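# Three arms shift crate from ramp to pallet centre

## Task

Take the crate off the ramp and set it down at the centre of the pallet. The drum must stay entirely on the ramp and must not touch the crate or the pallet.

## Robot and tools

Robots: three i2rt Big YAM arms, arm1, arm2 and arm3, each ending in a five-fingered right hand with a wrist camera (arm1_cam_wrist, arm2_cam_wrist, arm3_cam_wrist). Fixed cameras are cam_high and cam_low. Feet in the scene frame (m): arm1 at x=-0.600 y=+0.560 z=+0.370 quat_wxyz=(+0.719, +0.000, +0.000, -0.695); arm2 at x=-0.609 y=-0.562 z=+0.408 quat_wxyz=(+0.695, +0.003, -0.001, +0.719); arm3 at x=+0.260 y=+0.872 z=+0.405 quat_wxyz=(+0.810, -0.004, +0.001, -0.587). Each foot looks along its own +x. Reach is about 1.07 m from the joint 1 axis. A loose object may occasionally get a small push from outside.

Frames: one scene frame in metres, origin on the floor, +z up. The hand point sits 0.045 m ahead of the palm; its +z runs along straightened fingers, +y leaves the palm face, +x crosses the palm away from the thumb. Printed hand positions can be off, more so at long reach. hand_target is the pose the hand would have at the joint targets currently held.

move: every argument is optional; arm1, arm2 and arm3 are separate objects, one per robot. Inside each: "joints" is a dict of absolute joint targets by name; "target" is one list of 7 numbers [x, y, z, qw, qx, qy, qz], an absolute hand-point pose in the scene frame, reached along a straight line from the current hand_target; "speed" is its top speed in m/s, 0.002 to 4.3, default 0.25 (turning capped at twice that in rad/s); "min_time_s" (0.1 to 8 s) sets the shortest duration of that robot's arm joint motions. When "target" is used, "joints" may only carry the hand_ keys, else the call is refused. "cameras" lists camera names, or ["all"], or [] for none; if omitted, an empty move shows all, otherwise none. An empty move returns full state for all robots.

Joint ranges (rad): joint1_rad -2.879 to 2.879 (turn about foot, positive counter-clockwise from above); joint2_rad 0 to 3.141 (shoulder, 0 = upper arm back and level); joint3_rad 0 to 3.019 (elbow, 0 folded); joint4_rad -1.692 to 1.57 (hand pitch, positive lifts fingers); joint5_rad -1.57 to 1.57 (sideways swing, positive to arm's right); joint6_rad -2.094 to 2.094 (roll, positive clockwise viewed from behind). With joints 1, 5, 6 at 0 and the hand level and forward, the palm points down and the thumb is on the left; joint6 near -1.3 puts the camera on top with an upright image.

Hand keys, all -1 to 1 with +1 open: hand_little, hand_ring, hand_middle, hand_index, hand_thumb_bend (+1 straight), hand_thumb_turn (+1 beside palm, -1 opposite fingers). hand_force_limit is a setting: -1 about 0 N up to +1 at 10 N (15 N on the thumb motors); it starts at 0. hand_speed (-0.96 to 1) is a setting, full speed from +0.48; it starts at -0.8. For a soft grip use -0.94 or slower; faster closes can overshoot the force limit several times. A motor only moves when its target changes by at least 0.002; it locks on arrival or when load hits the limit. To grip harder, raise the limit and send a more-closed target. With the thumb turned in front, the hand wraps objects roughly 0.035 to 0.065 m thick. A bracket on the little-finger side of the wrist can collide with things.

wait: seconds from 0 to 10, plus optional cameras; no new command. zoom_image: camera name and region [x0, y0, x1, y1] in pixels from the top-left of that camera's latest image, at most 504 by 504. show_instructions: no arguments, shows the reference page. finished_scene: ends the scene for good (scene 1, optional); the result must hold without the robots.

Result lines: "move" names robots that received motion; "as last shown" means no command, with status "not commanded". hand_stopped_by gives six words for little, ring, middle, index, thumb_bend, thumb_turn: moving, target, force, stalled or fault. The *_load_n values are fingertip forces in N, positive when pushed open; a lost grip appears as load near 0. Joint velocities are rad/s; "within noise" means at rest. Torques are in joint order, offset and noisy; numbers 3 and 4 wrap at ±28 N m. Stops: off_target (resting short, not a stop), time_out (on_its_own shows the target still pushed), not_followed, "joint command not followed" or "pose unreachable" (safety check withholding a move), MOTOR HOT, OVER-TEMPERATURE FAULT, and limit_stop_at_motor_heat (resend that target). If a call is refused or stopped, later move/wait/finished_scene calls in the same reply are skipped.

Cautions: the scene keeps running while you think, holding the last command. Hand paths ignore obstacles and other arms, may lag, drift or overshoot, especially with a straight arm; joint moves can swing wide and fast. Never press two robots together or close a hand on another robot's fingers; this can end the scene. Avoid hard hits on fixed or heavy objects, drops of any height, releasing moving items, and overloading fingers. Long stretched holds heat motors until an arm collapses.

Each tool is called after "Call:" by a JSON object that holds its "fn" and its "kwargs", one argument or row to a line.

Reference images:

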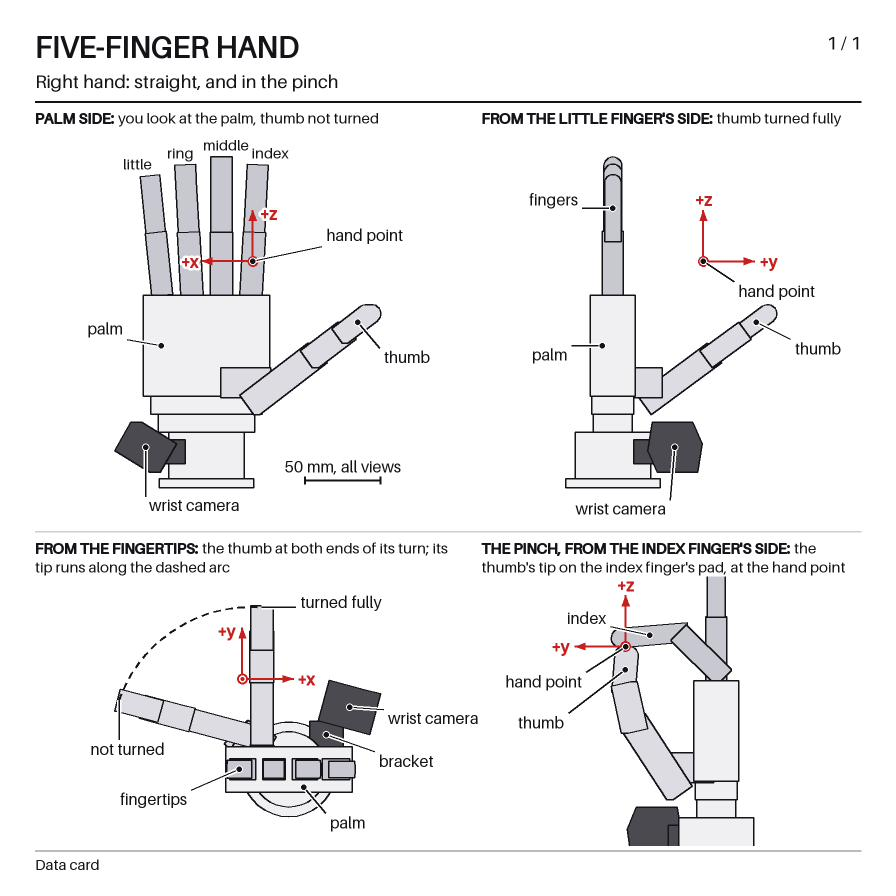

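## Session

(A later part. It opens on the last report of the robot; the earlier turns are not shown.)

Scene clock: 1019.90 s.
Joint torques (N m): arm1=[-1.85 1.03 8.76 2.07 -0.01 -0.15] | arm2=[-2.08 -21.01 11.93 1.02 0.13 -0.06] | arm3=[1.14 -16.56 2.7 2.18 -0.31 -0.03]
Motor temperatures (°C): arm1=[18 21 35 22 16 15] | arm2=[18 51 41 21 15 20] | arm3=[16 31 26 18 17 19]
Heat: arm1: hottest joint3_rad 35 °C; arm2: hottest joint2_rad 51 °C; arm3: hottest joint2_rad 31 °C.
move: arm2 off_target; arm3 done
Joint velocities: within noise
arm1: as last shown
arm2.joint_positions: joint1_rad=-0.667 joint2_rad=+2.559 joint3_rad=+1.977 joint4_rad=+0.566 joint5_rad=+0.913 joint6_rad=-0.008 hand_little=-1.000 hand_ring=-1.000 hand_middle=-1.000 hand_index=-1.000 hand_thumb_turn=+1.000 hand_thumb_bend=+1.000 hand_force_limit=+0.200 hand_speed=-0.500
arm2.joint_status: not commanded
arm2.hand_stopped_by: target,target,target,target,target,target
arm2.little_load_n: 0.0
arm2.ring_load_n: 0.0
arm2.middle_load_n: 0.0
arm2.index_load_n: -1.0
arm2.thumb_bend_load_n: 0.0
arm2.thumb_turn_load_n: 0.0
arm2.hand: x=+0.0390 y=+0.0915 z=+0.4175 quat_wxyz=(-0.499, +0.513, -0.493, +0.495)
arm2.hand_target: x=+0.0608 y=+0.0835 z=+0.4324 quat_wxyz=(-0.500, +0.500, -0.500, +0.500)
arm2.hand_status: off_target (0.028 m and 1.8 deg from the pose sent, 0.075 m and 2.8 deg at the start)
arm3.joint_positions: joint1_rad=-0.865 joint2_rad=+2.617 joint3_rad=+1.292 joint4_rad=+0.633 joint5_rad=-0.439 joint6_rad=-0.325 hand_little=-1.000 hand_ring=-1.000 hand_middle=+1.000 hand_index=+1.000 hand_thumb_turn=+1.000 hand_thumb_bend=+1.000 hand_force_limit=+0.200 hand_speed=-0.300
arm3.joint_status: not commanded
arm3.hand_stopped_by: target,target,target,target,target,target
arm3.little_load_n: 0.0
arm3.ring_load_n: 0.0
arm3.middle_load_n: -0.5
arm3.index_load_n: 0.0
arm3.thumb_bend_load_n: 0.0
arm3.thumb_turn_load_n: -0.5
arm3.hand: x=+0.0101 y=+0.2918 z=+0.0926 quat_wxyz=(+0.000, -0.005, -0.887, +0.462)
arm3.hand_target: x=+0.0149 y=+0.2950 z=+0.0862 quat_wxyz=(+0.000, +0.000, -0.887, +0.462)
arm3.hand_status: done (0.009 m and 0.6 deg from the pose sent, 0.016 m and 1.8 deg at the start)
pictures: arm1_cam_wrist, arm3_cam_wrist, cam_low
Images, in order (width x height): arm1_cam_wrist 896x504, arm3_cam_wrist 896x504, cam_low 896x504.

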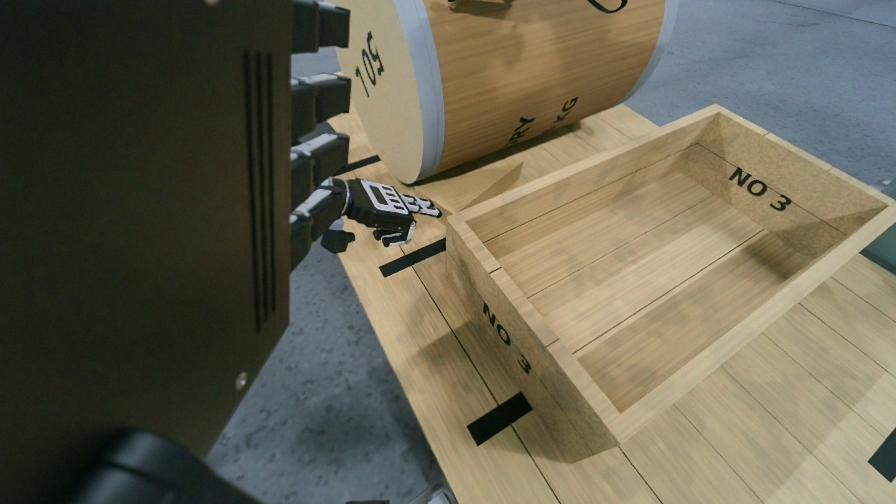

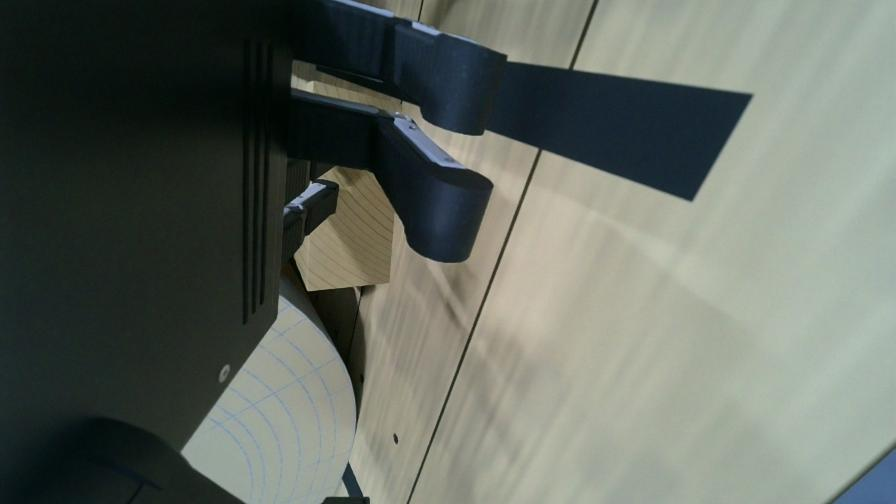

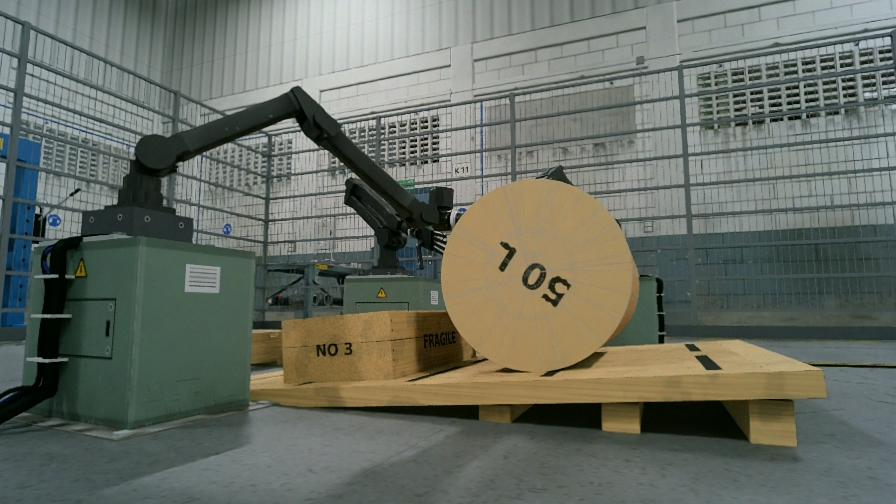

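Call:
{"fn": "move", "kwargs": {
  "arm3": {"target": [0.028, 0.235, 0.088, 0, 0, 0.887, -0.4617], "speed": 0.1},
  "cameras": ["arm3_cam_wrist", "arm1_cam_wrist"]
}}

Call:
{"fn": "zoom_image", "kwargs": {
  "camera": "arm1_cam_wrist",
  "region": [360, 80, 610, 330]
}}

Scene clock: 1027.47 s.
Joint torques (N m): arm1=[-1.79 1.14 8.8 2.07 0 -0.12] | arm2=[-2.02 -21.13 12.04 0.88 0.12 -0.06] | arm3=[2.14 -16.91 5.93 1.14 -0.15 0.13]
Motor temperatures (°C): arm1=[18 21 36 22 16 15] | arm2=[18 47 40 21 15 20] | arm3=[16 30 26 18 17 19]
Heat: arm1: hottest joint3_rad 36 °C; arm2: hottest joint2_rad 47 °C; arm3: hottest joint2_rad 30 °C.
move: arm3 off_target
Joint velocities: within noise
arm1, arm2: as last shown
arm1.index_load_n: -0.5
arm2.thumb_turn_load_n: -0.5
arm2.hand: x=+0.0390 y=+0.0915 z=+0.4174 quat_wxyz=(-0.499, +0.513, -0.493, +0.495)
arm2.hand_target: x=+0.0608 y=+0.0835 z=+0.4322 quat_wxyz=(-0.500, +0.500, -0.500, +0.500)
arm3.joint_positions: joint1_rad=-0.804 joint2_rad=+2.640 joint3_rad=+1.399 joint4_rad=+0.567 joint5_rad=-0.384 joint6_rad=-0.293 hand_little=-1.000 hand_ring=-1.000 hand_middle=+1.000 hand_index=+1.000 hand_thumb_turn=+1.000 hand_thumb_bend=+1.000 hand_force_limit=+0.200 hand_speed=-0.300
arm3.joint_status: not commanded
arm3.hand_stopped_by: target,target,target,target,target,target
arm3.little_load_n: 0.0
arm3.ring_load_n: 0.0
arm3.middle_load_n: -0.5
arm3.index_load_n: -0.5
arm3.thumb_bend_load_n: 0.0
arm3.thumb_turn_load_n: -0.5
arm3.hand: x=+0.0200 y=+0.2451 z=+0.0942 quat_wxyz=(+0.006, -0.002, -0.887, +0.461)
arm3.hand_target: x=+0.0281 y=+0.2354 z=+0.0885 quat_wxyz=(+0.000, +0.000, -0.887, +0.462)
arm3.hand_status: off_target (0.014 m and 0.7 deg from the pose sent, 0.060 m and 0.6 deg at the start)
pictures: arm1_cam_wrist, arm3_cam_wrist
Images, in order (width x height): arm1_cam_wrist 896x504, arm3_cam_wrist 896x504.

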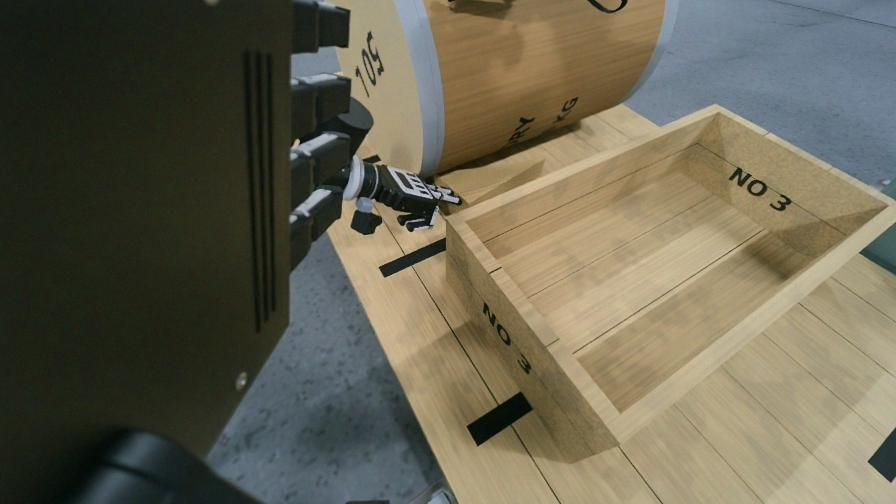

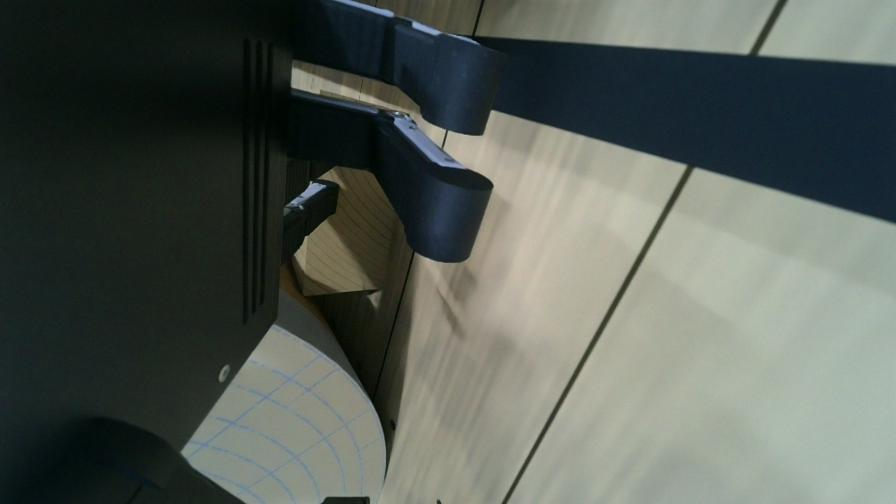

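Scaled by 2.016 from the camera's image (finer frame: 1280x720).

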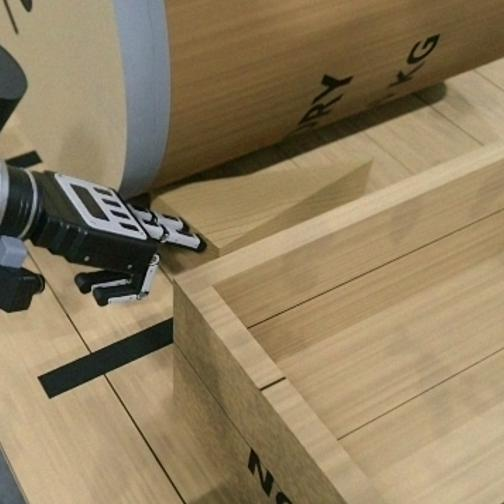

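Call:
{"fn": "move", "kwargs": {
  "arm3": {"target": [0.032, 0.185, 0.09, 0, 0, 0.887, -0.4617], "speed": 0.1},
  "cameras": ["arm3_cam_wrist", "arm1_cam_wrist"]
}}

Call:
{"fn": "zoom_image", "kwargs": {
  "camera": "arm1_cam_wrist",
  "region": [360, 80, 610, 330]
}}

Scene clock: 1037.47 s.
Joint torques (N m): arm1=[-1.67 1.44 8.85 2.04 -0.02 -0.12] | arm2=[-1.96 -21.25 11.86 0.91 0.15 -0.07] | arm3=[4.48 -18.32 7.25 1.43 -0.4 0.18]
Motor temperatures (°C): arm1=[18 21 36 22 16 15] | arm2=[18 44 40 21 15 20] | arm3=[16 31 26 18 16 19]
Heat: arm1: hottest joint3_rad 36 °C; arm2: hottest joint2_rad 44 °C; arm3: hottest joint2_rad 31 °C.
move: arm3 off_target
Joint velocities: within noise
arm1.joint_positions: joint1_rad=+1.143 joint2_rad=+0.652 joint3_rad=+0.043 joint4_rad=+0.231 joint5_rad=+0.090 joint6_rad=-1.270 hand_little=+1.000 hand_ring=+1.000 hand_middle=+1.000 hand_index=+1.000 hand_thumb_turn=+1.000 hand_thumb_bend=+1.000 hand_force_limit=+0.000 hand_speed=-0.800
arm1.joint_status: not commanded
arm1.hand_stopped_by: target,target,target,target,target,target
arm1.little_load_n: 0.0
arm1.ring_load_n: 0.0
arm1.middle_load_n: 0.0
arm1.index_load_n: 0.0
arm1.thumb_bend_load_n: 0.0
arm1.thumb_turn_load_n: 0.0
arm1.hand: x=-0.3461 y=+0.3834 z=+0.4243 quat_wxyz=(+0.062, +0.769, -0.305, +0.558)
arm1.hand_target: x=-0.3390 y=+0.3766 z=+0.4386 quat_wxyz=(+0.068, +0.759, -0.302, +0.572)
arm1.hand_status: not commanded
arm2: as last shown
arm2.joint_positions: joint1_rad=-0.668 joint2_rad=+2.559 joint3_rad=+1.979 joint4_rad=+0.566 joint5_rad=+0.913 joint6_rad=-0.008 hand_little=-1.000 hand_ring=-1.000 hand_middle=-1.000 hand_index=-1.000 hand_thumb_turn=+1.000 hand_thumb_bend=+1.000 hand_force_limit=+0.200 hand_speed=-0.500
arm2.index_load_n: 0.0
arm2.hand: x=+0.0399 y=+0.0916 z=+0.4188 quat_wxyz=(-0.500, +0.512, -0.493, +0.495)
arm2.hand_target: x=+0.0606 y=+0.0837 z=+0.4323 quat_wxyz=(-0.500, +0.500, -0.500, +0.500)
arm3.joint_positions: joint1_rad=-0.790 joint2_rad=+2.687 joint3_rad=+1.530 joint4_rad=+0.465 joint5_rad=-0.346 joint6_rad=-0.270 hand_little=-1.000 hand_ring=-1.000 hand_middle=+1.000 hand_index=+1.000 hand_thumb_turn=+1.000 hand_thumb_bend=+1.000 hand_force_limit=+0.200 hand_speed=-0.300
arm3.joint_status: not commanded
arm3.hand_stopped_by: target,target,target,target,target,target
arm3.little_load_n: 0.5
arm3.ring_load_n: 0.0
arm3.middle_load_n: 0.0
arm3.index_load_n: -0.5
arm3.thumb_bend_load_n: 0.0
arm3.thumb_turn_load_n: 0.0
arm3.hand: x=+0.0083 y=+0.2141 z=+0.0851 quat_wxyz=(+0.011, -0.016, -0.893, +0.450)
arm3.hand_target: x=+0.0329 y=+0.1870 z=+0.0912 quat_wxyz=(+0.000, +0.000, -0.887, +0.462)
arm3.hand_status: off_target (0.038 m and 2.7 deg from the pose sent, 0.061 m and 0.7 deg at the start)
pictures: arm1_cam_wrist, arm3_cam_wrist
Images, in order (width x height): arm1_cam_wrist 896x504, arm3_cam_wrist 896x504.

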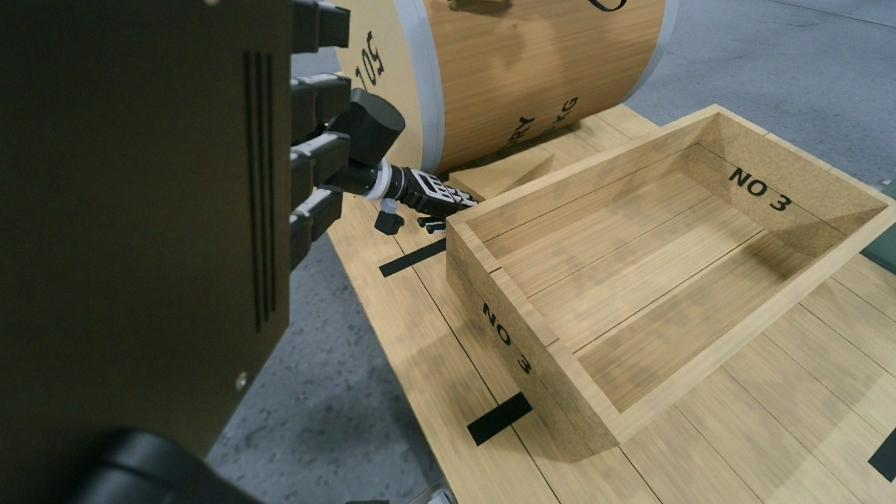

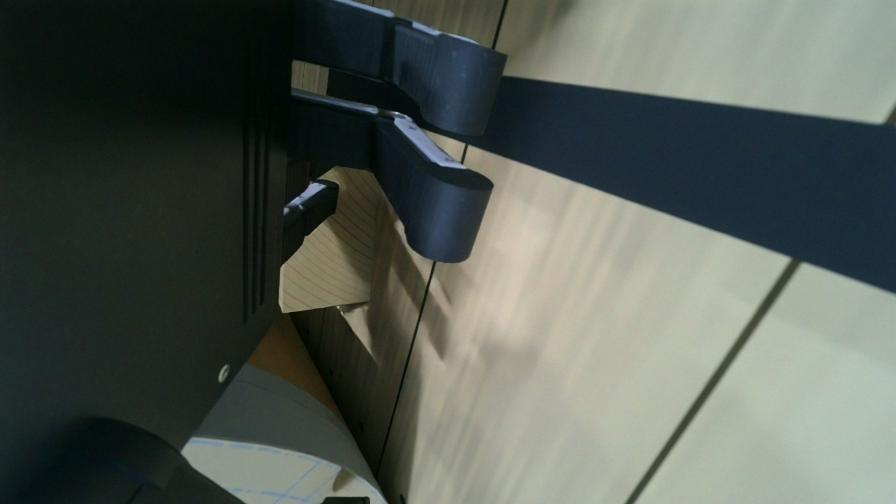

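Scaled by 2.016 from the camera's image (finer frame: 1280x720).

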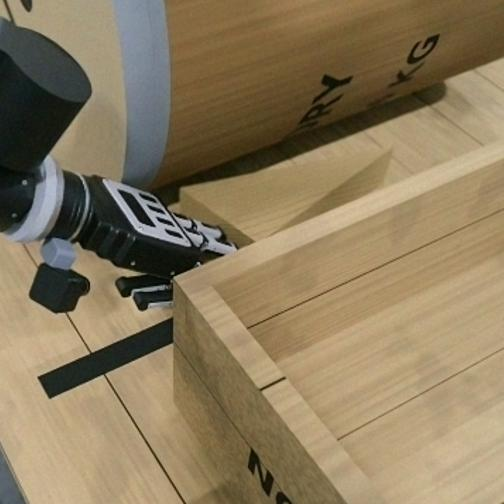

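Call:
{"fn": "move", "kwargs": {
  "arm3": {"target": [0.012, 0.245, 0.09, 0, 0, 0.887, -0.4617], "speed": 0.12}
}}

Call:
{"fn": "move", "kwargs": {
  "arm3": {"target": [0.012, 0.195, 0.09, 0, 0, 0.887, -0.4617], "speed": 0.08},
  "cameras": ["arm3_cam_wrist", "arm1_cam_wrist"]
}}

Call:
{"fn": "zoom_image", "kwargs": {
  "camera": "arm1_cam_wrist",
  "region": [360, 80, 610, 330]
}}

Scene clock: 1087.03 s.
Joint torques (N m): arm1=[-1.61 1.08 8.75 2.19 -0.03 -0.12] | arm2=[-1.79 -21.19 11.81 0.91 0.15 -0.06] | arm3=[-0.38 -19.6 3.33 2.15 -0.31 -0.07]
Motor temperatures (°C): arm1=[18 20 36 22 16 15] | arm2=[18 39 47 21 15 20] | arm3=[16 34 29 18 17 19]
Heat: arm1: hottest joint3_rad 36 °C; arm2: hottest joint3_rad 47 °C; arm3: hottest joint2_rad 34 °C.
move: arm3 off_target
Joint velocities: within noise
arm1, arm2: as last shown
arm2.joint_positions: joint1_rad=-0.670 joint2_rad=+2.559 joint3_rad=+1.980 joint4_rad=+0.566 joint5_rad=+0.913 joint6_rad=-0.008 hand_little=-1.000 hand_ring=-1.000 hand_middle=-1.000 hand_index=-1.000 hand_thumb_turn=+1.000 hand_thumb_bend=+1.000 hand_force_limit=+0.200 hand_speed=-0.500
arm2.index_load_n: -1.0
arm2.hand: x=+0.0412 y=+0.0906 z=+0.4192 quat_wxyz=(-0.500, +0.512, -0.493, +0.495)
arm2.hand_target: x=+0.0607 y=+0.0836 z=+0.4323 quat_wxyz=(-0.500, +0.500, -0.500, +0.500)
arm3.joint_positions: joint1_rad=-0.806 joint2_rad=+2.666 joint3_rad=+1.429 joint4_rad=+0.533 joint5_rad=-0.407 joint6_rad=-0.293 hand_little=-1.000 hand_ring=-1.000 hand_middle=+1.000 hand_index=+1.000 hand_thumb_turn=+1.000 hand_thumb_bend=+1.000 hand_force_limit=+0.200 hand_speed=-0.300
arm3.joint_status: not commanded
arm3.hand_stopped_by: target,target,target,target,target,target
arm3.little_load_n: 0.0
arm3.ring_load_n: 0.0
arm3.middle_load_n: 0.0
arm3.index_load_n: 0.0
arm3.thumb_bend_load_n: 0.0
arm3.thumb_turn_load_n: 0.0
arm3.hand: x=+0.0238 y=+0.2466 z=+0.0820 quat_wxyz=(-0.009, -0.001, -0.892, +0.452)
arm3.hand_target: x=+0.0121 y=+0.2451 z=+0.0899 quat_wxyz=(+0.000, +0.000, -0.887, +0.461)
arm3.hand_status: off_target (0.014 m and 1.6 deg from the pose sent, 0.031 m and 2.7 deg at the start)
pictures: none

Scene clock: 1088.30 s.
Joint torques (N m): arm1=[-1.79 0.97 8.79 2.07 0.01 -0.13] | arm2=[-1.85 -21.07 11.82 0.85 0.17 -0.06] | arm3=[2.84 -17.61 7.25 1.06 -0.11 0.17]
Motor temperatures (°C): arm1=[18 20 36 22 16 15] | arm2=[18 39 47 21 15 20] | arm3=[16 34 29 18 17 19]
Heat: arm1: hottest joint3_rad 36 °C; arm2: hottest joint3_rad 47 °C; arm3: hottest joint2_rad 34 °C.
move: arm3 off_target
Joint velocities: within noise
arm1, arm2: as last shown
arm3.joint_positions: joint1_rad=-0.806 joint2_rad=+2.672 joint3_rad=+1.537 joint4_rad=+0.460 joint5_rad=-0.380 joint6_rad=-0.290 hand_little=-1.000 hand_ring=-1.000 hand_middle=+1.000 hand_index=+1.000 hand_thumb_turn=+1.000 hand_thumb_bend=+1.000 hand_force_limit=+0.200 hand_speed=-0.300
arm3.joint_status: not commanded
arm3.hand_stopped_by: target,target,target,target,target,target
arm3.little_load_n: 0.5
arm3.ring_load_n: 0.0
arm3.middle_load_n: 0.0
arm3.index_load_n: 0.0
arm3.thumb_bend_load_n: 0.0
arm3.thumb_turn_load_n: -0.5
arm3.hand: x=-0.0011 y=+0.2093 z=+0.0977 quat_wxyz=(+0.008, -0.005, -0.888, +0.461)
arm3.hand_target: x=+0.0123 y=+0.1960 z=+0.0908 quat_wxyz=(+0.000, +0.000, -0.887, +0.462)
arm3.hand_status: off_target (0.021 m and 1.1 deg from the pose sent, 0.053 m and 1.6 deg at the start)
pictures: arm1_cam_wrist, arm3_cam_wrist
Images, in order (width x height): arm1_cam_wrist 896x504, arm3_cam_wrist 896x504.

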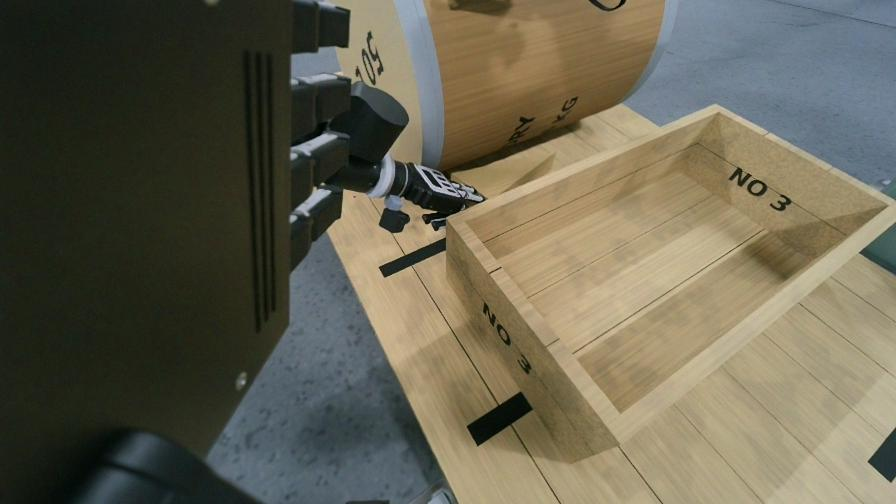

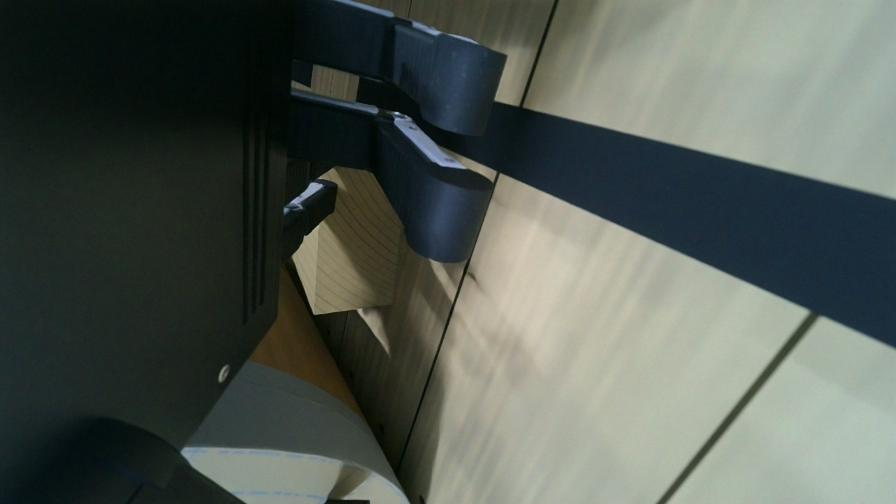

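Scaled by 2.016 from the camera's image (finer frame: 1280x720).

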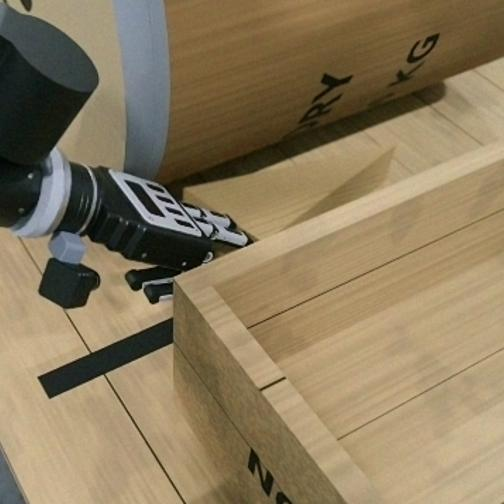

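Call:
{"fn": "move", "kwargs": {
  "arm3": {"target": [0.04, 0.235, 0.088, 0, 0, 0.887, -0.4617], "speed": 0.12}
}}

Call:
{"fn": "move", "kwargs": {
  "arm3": {"target": [0.05, 0.175, 0.088, 0, 0, 0.887, -0.4617], "speed": 0.08},
  "cameras": ["arm3_cam_wrist", "arm1_cam_wrist"]
}}

Call:
{"fn": "zoom_image", "kwargs": {
  "camera": "arm1_cam_wrist",
  "region": [360, 80, 610, 330]
}}

Scene clock: 1100.70 s.
Joint torques (N m): arm1=[-1.85 1.32 8.8 2.1 -0.02 -0.13] | arm2=[-1.79 -21.13 11.79 0.88 0.16 -0.07] | arm3=[1.73 -19.37 3.3 2.29 -0.09 0.15]
Motor temperatures (°C): arm1=[18 20 36 22 16 15] | arm2=[18 38 48 21 15 20] | arm3=[16 35 29 18 16 19]
Heat: arm1: hottest joint3_rad 36 °C; arm2: hottest joint3_rad 48 °C; arm3: hottest joint2_rad 35 °C.
move: arm3 off_target
Joint velocities: within noise
arm1, arm2: as last shown
arm1.little_load_n: 0.5
arm2.middle_load_n: -0.5
arm3.joint_positions: joint1_rad=-0.781 joint2_rad=+2.672 joint3_rad=+1.416 joint4_rad=+0.557 joint5_rad=-0.371 joint6_rad=-0.280 hand_little=-1.000 hand_ring=-1.000 hand_middle=+1.000 hand_index=+1.000 hand_thumb_turn=+1.000 hand_thumb_bend=+1.000 hand_force_limit=+0.200 hand_speed=-0.300
arm3.joint_status: not commanded
arm3.hand_stopped_by: target,target,target,target,target,target
arm3.little_load_n: 0.0
arm3.ring_load_n: 0.0
arm3.middle_load_n: 0.0
arm3.index_load_n: 0.0
arm3.thumb_bend_load_n: 0.0
arm3.thumb_turn_load_n: 0.0
arm3.hand: x=+0.0361 y=+0.2460 z=+0.0764 quat_wxyz=(-0.002, -0.003, -0.893, +0.450)
arm3.hand_target: x=+0.0400 y=+0.2351 z=+0.0880 quat_wxyz=(+0.000, +0.000, -0.887, +0.462)
arm3.hand_status: off_target (0.016 m and 1.6 deg from the pose sent, 0.049 m and 1.0 deg at the start)
pictures: none

Scene clock: 1102.40 s.
Joint torques (N m): arm1=[-1.61 1.14 8.79 2 -0.02 -0.16] | arm2=[-0.97 -21.07 11.54 0.91 0.16 -0.06] | arm3=[4.95 -19.49 7.47 1.5 -0.7 0.22]
Motor temperatures (°C): arm1=[18 20 36 22 16 15] | arm2=[18 38 48 21 15 20] | arm3=[16 35 29 18 16 19]
Heat: arm1: hottest joint3_rad 36 °C; arm2: hottest joint3_rad 48 °C; arm3: hottest joint2_rad 35 °C.
move: arm3 off_target
Joint velocities: within noise
arm1, arm2: as last shown
arm1.little_load_n: 0.0
arm1.middle_load_n: -0.5
arm1.thumb_bend_load_n: 0.5
arm2.joint_positions: joint1_rad=-0.680 joint2_rad=+2.559 joint3_rad=+1.984 joint4_rad=+0.565 joint5_rad=+0.913 joint6_rad=-0.008 hand_little=-1.000 hand_ring=-1.000 hand_middle=-1.000 hand_index=-1.000 hand_thumb_turn=+1.000 hand_thumb_bend=+1.000 hand_force_limit=+0.200 hand_speed=-0.500
arm2.middle_load_n: 0.0
arm2.index_load_n: -0.5
arm2.thumb_turn_load_n: 0.0
arm2.hand: x=+0.0485 y=+0.0847 z=+0.4211 quat_wxyz=(-0.498, +0.508, -0.496, +0.497)
arm3.joint_positions: joint1_rad=-0.763 joint2_rad=+2.707 joint3_rad=+1.533 joint4_rad=+0.468 joint5_rad=-0.313 joint6_rad=-0.252 hand_little=-1.000 hand_ring=-1.000 hand_middle=+1.000 hand_index=+1.000 hand_thumb_turn=+1.000 hand_thumb_bend=+1.000 hand_force_limit=+0.200 hand_speed=-0.300
arm3.joint_status: not commanded
arm3.hand_stopped_by: target,target,target,target,target,target
arm3.little_load_n: 0.0
arm3.ring_load_n: 0.0
arm3.middle_load_n: 0.0
arm3.index_load_n: -1.5
arm3.thumb_bend_load_n: 0.0
arm3.thumb_turn_load_n: -0.5
arm3.hand: x=+0.0240 y=+0.2141 z=+0.0718 quat_wxyz=(+0.012, -0.021, -0.898, +0.440)
arm3.hand_target: x=+0.0512 y=+0.1777 z=+0.0896 quat_wxyz=(-0.001, +0.000, -0.887, +0.462)
arm3.hand_status: off_target (0.050 m and 3.9 deg from the pose sent, 0.073 m and 1.6 deg at the start)
pictures: arm1_cam_wrist, arm3_cam_wrist
Images, in order (width x height): arm1_cam_wrist 896x504, arm3_cam_wrist 896x504.

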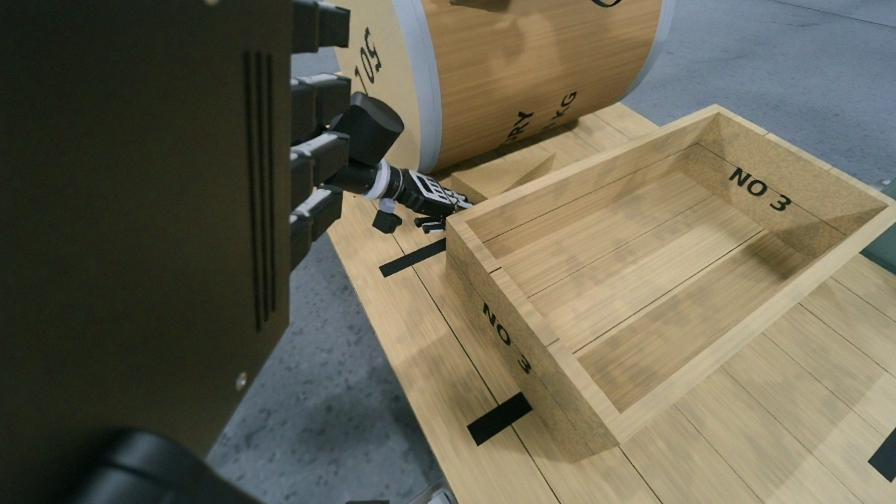

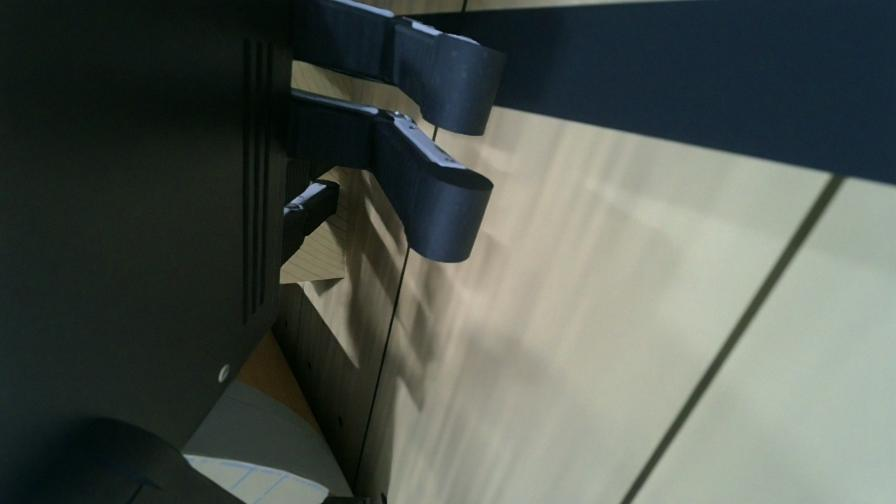

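Scaled by 2.016 from the camera's image (finer frame: 1280x720).

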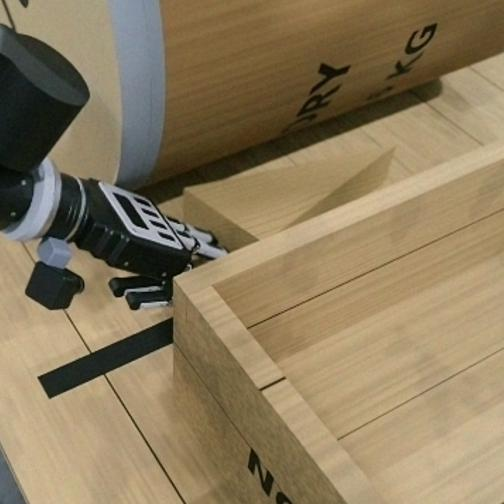

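Call:
{"fn": "move", "kwargs": {
  "arm3": {"target": [0.03, 0.265, 0.092, 0, 0, 0.887, -0.4617], "speed": 0.15, "joints": {"hand_speed": 0.2, "hand_thumb_turn": -1, "hand_thumb_bend": -1}}
}}

Call:
{"fn": "move", "kwargs": {
  "arm3": {"target": [0.032, 0.19, 0.09, 0, 0, 0.887, -0.4617], "speed": 0.08},
  "cameras": ["arm3_cam_wrist", "arm1_cam_wrist"]
}}

Call:
{"fn": "zoom_image", "kwargs": {
  "camera": "arm1_cam_wrist",
  "region": [360, 80, 610, 330]
}}

Scene clock: 1115.73 s.
Joint torques (N m): arm1=[-1.55 1.03 8.8 2.06 0 -0.14] | arm2=[-1.26 -21.19 11.49 0.99 0.16 -0.07] | arm3=[0.03 -18.84 2.82 2.19 -0.25 -0.09]
Motor temperatures (°C): arm1=[18 20 36 22 16 15] | arm2=[18 38 46 21 15 20] | arm3=[16 34 29 18 17 19]
Heat: arm1: hottest joint3_rad 36 °C; arm2: hottest joint3_rad 46 °C; arm3: hottest joint2_rad 34 °C.
move: arm3 off_target
Joint velocities: within noise
arm1, arm2: as last shown
arm1.middle_load_n: 0.0
arm1.thumb_bend_load_n: 0.0
arm2.joint_positions: joint1_rad=-0.677 joint2_rad=+2.559 joint3_rad=+1.984 joint4_rad=+0.562 joint5_rad=+0.913 joint6_rad=-0.008 hand_little=-1.000 hand_ring=-1.000 hand_middle=-1.000 hand_index=-1.000 hand_thumb_turn=+1.000 hand_thumb_bend=+1.000 hand_force_limit=+0.200 hand_speed=-0.500
arm2.index_load_n: -1.5
arm2.hand: x=+0.0464 y=+0.0865 z=+0.4204 quat_wxyz=(-0.498, +0.510, -0.495, +0.497)
arm2.hand_target: x=+0.0608 y=+0.0835 z=+0.4323 quat_wxyz=(-0.500, +0.500, -0.500, +0.500)
arm3.joint_positions: joint1_rad=-0.796 joint2_rad=+2.643 joint3_rad=+1.340 joint4_rad=+0.599 joint5_rad=-0.398 joint6_rad=-0.285 hand_little=-1.000 hand_ring=-1.000 hand_middle=+1.000 hand_index=+1.000 hand_thumb_turn=-1.000 hand_thumb_bend=-0.979 hand_force_limit=+0.200 hand_speed=+0.200
arm3.joint_status: hand_thumb_bend off_target (ended at -0.979, target -1.000); the others done
arm3.hand_stopped_by: target,target,target,target,force,target
arm3.little_load_n: 0.0
arm3.ring_load_n: 0.0
arm3.middle_load_n: 0.0
arm3.index_load_n: 0.0
arm3.thumb_bend_load_n: 13.0
arm3.thumb_turn_load_n: 1.0
arm3.hand: x=+0.0412 y=+0.2679 z=+0.0825 quat_wxyz=(-0.010, -0.002, -0.892, +0.451)
arm3.hand_target: x=+0.0299 y=+0.2650 z=+0.0921 quat_wxyz=(+0.000, +0.000, -0.887, +0.462)
arm3.hand_status: off_target (0.015 m and 1.7 deg from the pose sent, 0.055 m and 3.9 deg at the start)
pictures: none

Scene clock: 1117.37 s.
Joint torques (N m): arm1=[-1.85 1.2 8.73 2.11 -0.01 -0.14] | arm2=[-1.32 -21.13 11.51 0.99 0.15 -0.07] | arm3=[3.96 -18.43 6.65 1.28 -0.44 0.14]
Motor temperatures (°C): arm1=[18 20 36 22 16 15] | arm2=[18 38 46 21 15 20] | arm3=[16 34 29 18 17 19]
Heat: arm1: hottest joint3_rad 36 °C; arm2: hottest joint3_rad 46 °C; arm3: hottest joint2_rad 34 °C.
move: arm3 off_target
Joint velocities: within noise
arm1: as last shown
arm2.joint_positions: joint1_rad=-0.676 joint2_rad=+2.559 joint3_rad=+1.984 joint4_rad=+0.562 joint5_rad=+0.913 joint6_rad=-0.008 hand_little=-1.000 hand_ring=-1.000 hand_middle=-1.000 hand_index=-1.000 hand_thumb_turn=+1.000 hand_thumb_bend=+1.000 hand_force_limit=+0.200 hand_speed=-0.500
arm2.joint_status: not commanded
arm2.hand_stopped_by: target,target,target,target,target,target
arm2.little_load_n: 0.0
arm2.ring_load_n: 0.0
arm2.middle_load_n: 0.0
arm2.index_load_n: -0.5
arm2.thumb_bend_load_n: 0.0
arm2.thumb_turn_load_n: 0.0
arm2.hand: x=+0.0457 y=+0.0873 z=+0.4204 quat_wxyz=(-0.498, +0.510, -0.495, +0.497)
arm2.hand_target: x=+0.0608 y=+0.0835 z=+0.4323 quat_wxyz=(-0.500, +0.500, -0.500, +0.500)
arm2.hand_status: not commanded
arm3.joint_positions: joint1_rad=-0.788 joint2_rad=+2.681 joint3_rad=+1.525 joint4_rad=+0.478 joint5_rad=-0.347 joint6_rad=-0.270 hand_little=-1.000 hand_ring=-1.000 hand_middle=+1.000 hand_index=+1.000 hand_thumb_turn=-1.000 hand_thumb_bend=-0.979 hand_force_limit=+0.200 hand_speed=+0.200
arm3.joint_status: not commanded
arm3.hand_stopped_by: target,target,target,target,force,target
arm3.little_load_n: 0.0
arm3.ring_load_n: 0.0
arm3.middle_load_n: 0.0
arm3.index_load_n: 0.0
arm3.thumb_bend_load_n: 13.5
arm3.thumb_turn_load_n: 1.0
arm3.hand: x=+0.0088 y=+0.2115 z=+0.0894 quat_wxyz=(+0.012, -0.014, -0.890, +0.455)
arm3.hand_target: x=+0.0324 y=+0.1915 z=+0.0908 quat_wxyz=(+0.000, +0.000, -0.887, +0.462)
arm3.hand_status: off_target (0.032 m and 2.3 deg from the pose sent, 0.079 m and 1.8 deg at the start)
pictures: arm1_cam_wrist, arm3_cam_wrist
Images, in order (width x height): arm1_cam_wrist 896x504, arm3_cam_wrist 896x504.

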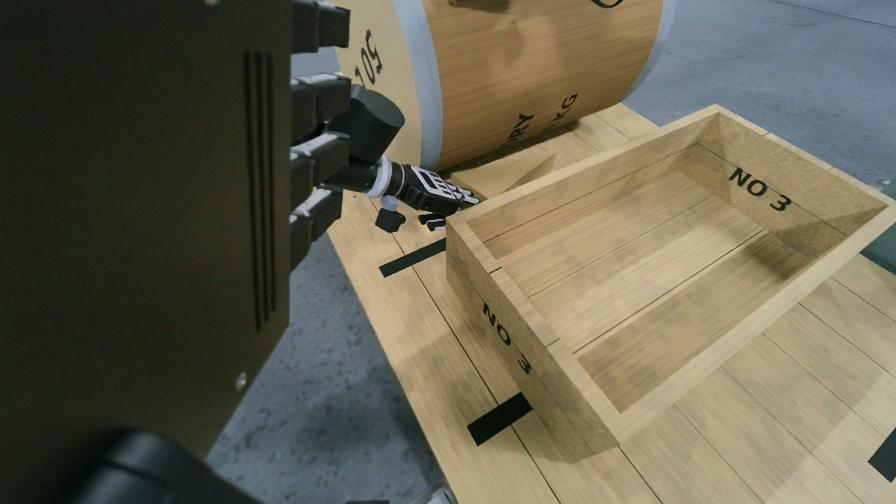

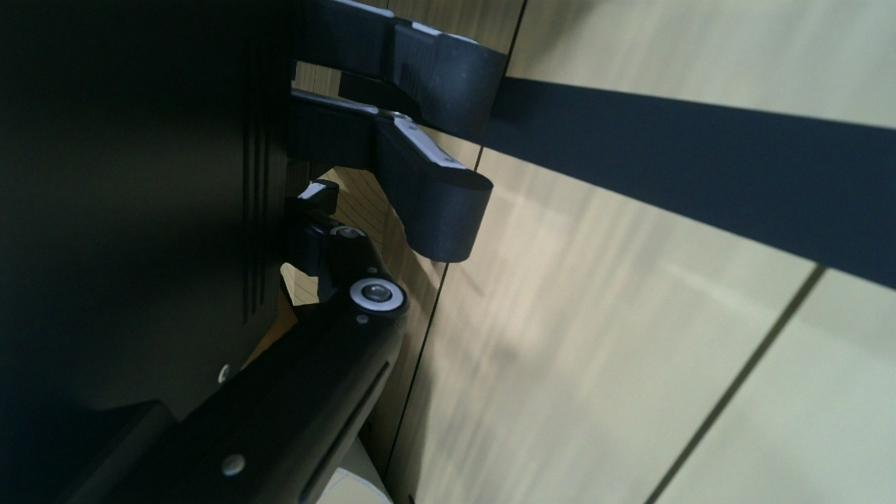

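Scaled by 2.016 from the camera's image (finer frame: 1280x720).

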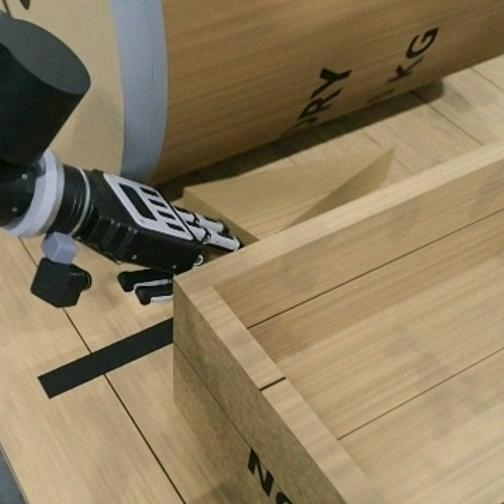

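Call:
{"fn": "move", "kwargs": {
  "arm3": {"target": [0.02, 0.36, 0.17, 0.4062, 0.5785, -0.5785, 0.4062], "speed": 0.35}
}}

Call:
{"fn": "move", "kwargs": {
  "arm3": {"target": [-0.035, 0.27, 0.125, 0.4062, 0.5785, -0.5785, 0.4062], "speed": 0.12},
  "cameras": ["arm3_cam_wrist", "arm1_cam_wrist"]
}}

Call:
{"fn": "zoom_image", "kwargs": {
  "camera": "arm1_cam_wrist",
  "region": [360, 80, 610, 330]
}}

Scene clock: 1157.43 s.
Joint torques (N m): arm1=[-2.32 1.14 8.81 2.19 -0.03 -0.14] | arm2=[-1.32 -21.13 11.54 1.03 0.16 -0.06] | arm3=[-0.38 -12.75 0.1 2.5 -0.19 -0.15]
Motor temperatures (°C): arm1=[18 20 37 23 16 15] | arm2=[18 39 45 21 15 20] | arm3=[16 37 29 18 17 19]
Heat: arm1: hottest joint3_rad 37 °C; arm2: hottest joint3_rad 45 °C; arm3: hottest joint2_rad 37 °C.
move: arm3 done
Joint velocities: within noise
arm1, arm2: as last shown
arm1.thumb_bend_load_n: -0.5
arm2.index_load_n: -1.0
arm2.hand_target: x=+0.0606 y=+0.0837 z=+0.4323 quat_wxyz=(-0.500, +0.500, -0.500, +0.500)
arm3.joint_positions: joint1_rad=-0.785 joint2_rad=+2.603 joint3_rad=+0.869 joint4_rad=+1.341 joint5_rad=-0.451 joint6_rad=-1.732 hand_little=-1.000 hand_ring=-1.000 hand_middle=+1.000 hand_index=+1.000 hand_thumb_turn=-1.000 hand_thumb_bend=-0.979 hand_force_limit=+0.200 hand_speed=+0.200
arm3.joint_status: not commanded
arm3.hand_stopped_by: target,target,target,target,force,target
arm3.little_load_n: 0.0
arm3.ring_load_n: 0.0
arm3.middle_load_n: 0.0
arm3.index_load_n: 0.0
arm3.thumb_bend_load_n: 13.0
arm3.thumb_turn_load_n: 1.0
arm3.hand: x=+0.0250 y=+0.3525 z=+0.1744 quat_wxyz=(+0.402, +0.579, -0.578, +0.411)
arm3.hand_target: x=+0.0201 y=+0.3600 z=+0.1701 quat_wxyz=(+0.406, +0.579, -0.579, +0.406)
arm3.hand_status: done (0.010 m and 0.7 deg from the pose sent, 0.169 m and 91.6 deg at the start)
pictures: none

Scene clock: 1159.17 s.
Joint torques (N m): arm1=[-1.44 1.14 8.83 2.1 -0.03 -0.15] | arm2=[-2.49 -20.54 11.22 1.05 0.23 -0.08] | arm3=[1.08 -14.15 6.72 0.46 1.06 -0.13]
Motor temperatures (°C): arm1=[18 20 37 23 16 15] | arm2=[18 39 45 21 15 20] | arm3=[16 37 29 18 17 19]
Heat: arm1: hottest joint3_rad 37 °C; arm2: hottest joint3_rad 45 °C; arm3: hottest joint2_rad 37 °C.
move: arm3 off_target
Joint velocities: within noise
arm1.joint_positions: joint1_rad=+1.143 joint2_rad=+0.652 joint3_rad=+0.043 joint4_rad=+0.231 joint5_rad=+0.090 joint6_rad=-1.270 hand_little=+1.000 hand_ring=+1.000 hand_middle=+1.000 hand_index=+1.000 hand_thumb_turn=+1.000 hand_thumb_bend=+1.000 hand_force_limit=+0.000 hand_speed=-0.800
arm1.joint_status: not commanded
arm1.hand_stopped_by: target,target,target,target,target,target
arm1.little_load_n: 0.0
arm1.ring_load_n: 0.0
arm1.middle_load_n: 0.0
arm1.index_load_n: 0.0
arm1.thumb_bend_load_n: 0.0
arm1.thumb_turn_load_n: -0.5
arm1.hand: x=-0.3461 y=+0.3834 z=+0.4243 quat_wxyz=(+0.062, +0.769, -0.305, +0.558)
arm1.hand_target: x=-0.3390 y=+0.3766 z=+0.4386 quat_wxyz=(+0.068, +0.759, -0.302, +0.572)
arm1.hand_status: not commanded
arm2: as last shown
arm2.joint_positions: joint1_rad=-0.661 joint2_rad=+2.552 joint3_rad=+1.988 joint4_rad=+0.562 joint5_rad=+0.910 joint6_rad=-0.008 hand_little=-1.000 hand_ring=-1.000 hand_middle=-1.000 hand_index=-1.000 hand_thumb_turn=+1.000 hand_thumb_bend=+1.000 hand_force_limit=+0.200 hand_speed=-0.500
arm2.index_load_n: -0.5
arm2.thumb_turn_load_n: -0.5
arm2.hand: x=+0.0368 y=+0.0993 z=+0.4288 quat_wxyz=(-0.506, +0.511, -0.491, +0.491)
arm2.hand_target: x=+0.0607 y=+0.0835 z=+0.4322 quat_wxyz=(-0.500, +0.500, -0.500, +0.500)
arm3.joint_positions: joint1_rad=-0.817 joint2_rad=+2.697 joint3_rad=+1.144 joint4_rad=+1.144 joint5_rad=-0.492 joint6_rad=-1.737 hand_little=-1.000 hand_ring=-1.000 hand_middle=+1.000 hand_index=+1.000 hand_thumb_turn=-1.000 hand_thumb_bend=-0.979 hand_force_limit=+0.200 hand_speed=+0.200
arm3.joint_status: not commanded
arm3.hand_stopped_by: target,target,target,target,force,target
arm3.little_load_n: 0.0
arm3.ring_load_n: 0.0
arm3.middle_load_n: 0.5
arm3.index_load_n: 0.0
arm3.thumb_bend_load_n: 13.0
arm3.thumb_turn_load_n: 1.0
arm3.hand: x=-0.0215 y=+0.2890 z=+0.1320 quat_wxyz=(+0.393, +0.579, -0.581, +0.415)
arm3.hand_target: x=-0.0341 y=+0.2717 z=+0.1266 quat_wxyz=(+0.406, +0.579, -0.579, +0.406)
arm3.hand_status: off_target (0.024 m and 1.8 deg from the pose sent, 0.113 m and 0.7 deg at the start)
pictures: arm1_cam_wrist, arm3_cam_wrist
Images, in order (width x height): arm1_cam_wrist 896x504, arm3_cam_wrist 896x504.

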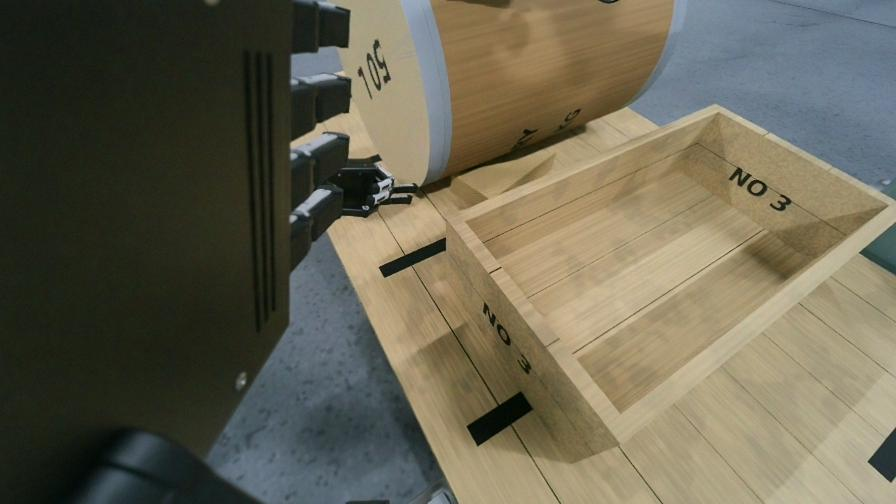

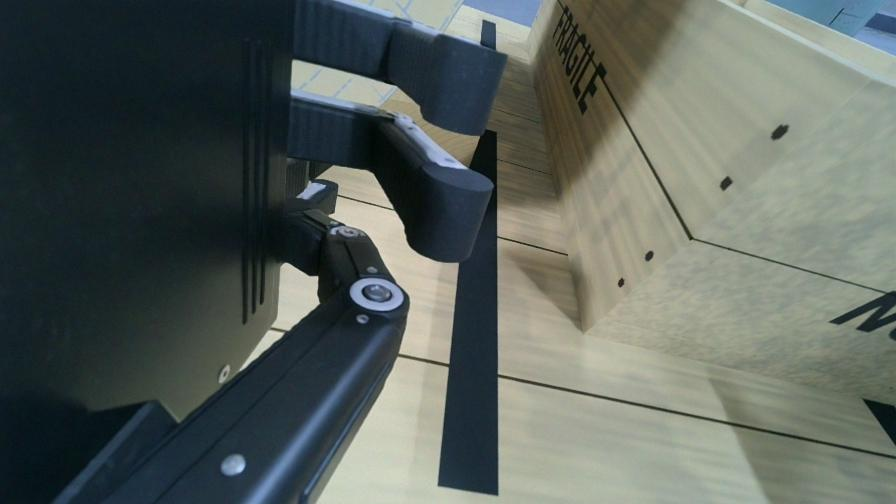

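Scaled by 2.016 from the camera's image (finer frame: 1280x720).

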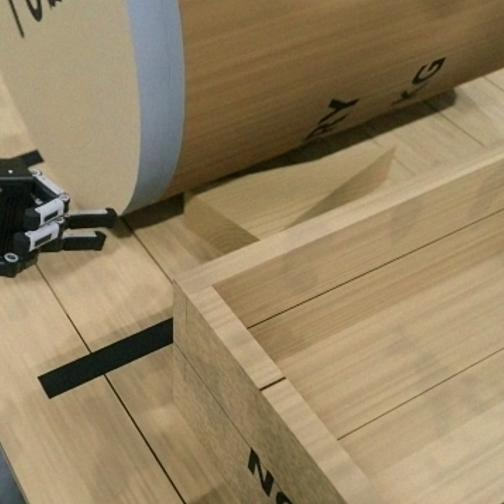

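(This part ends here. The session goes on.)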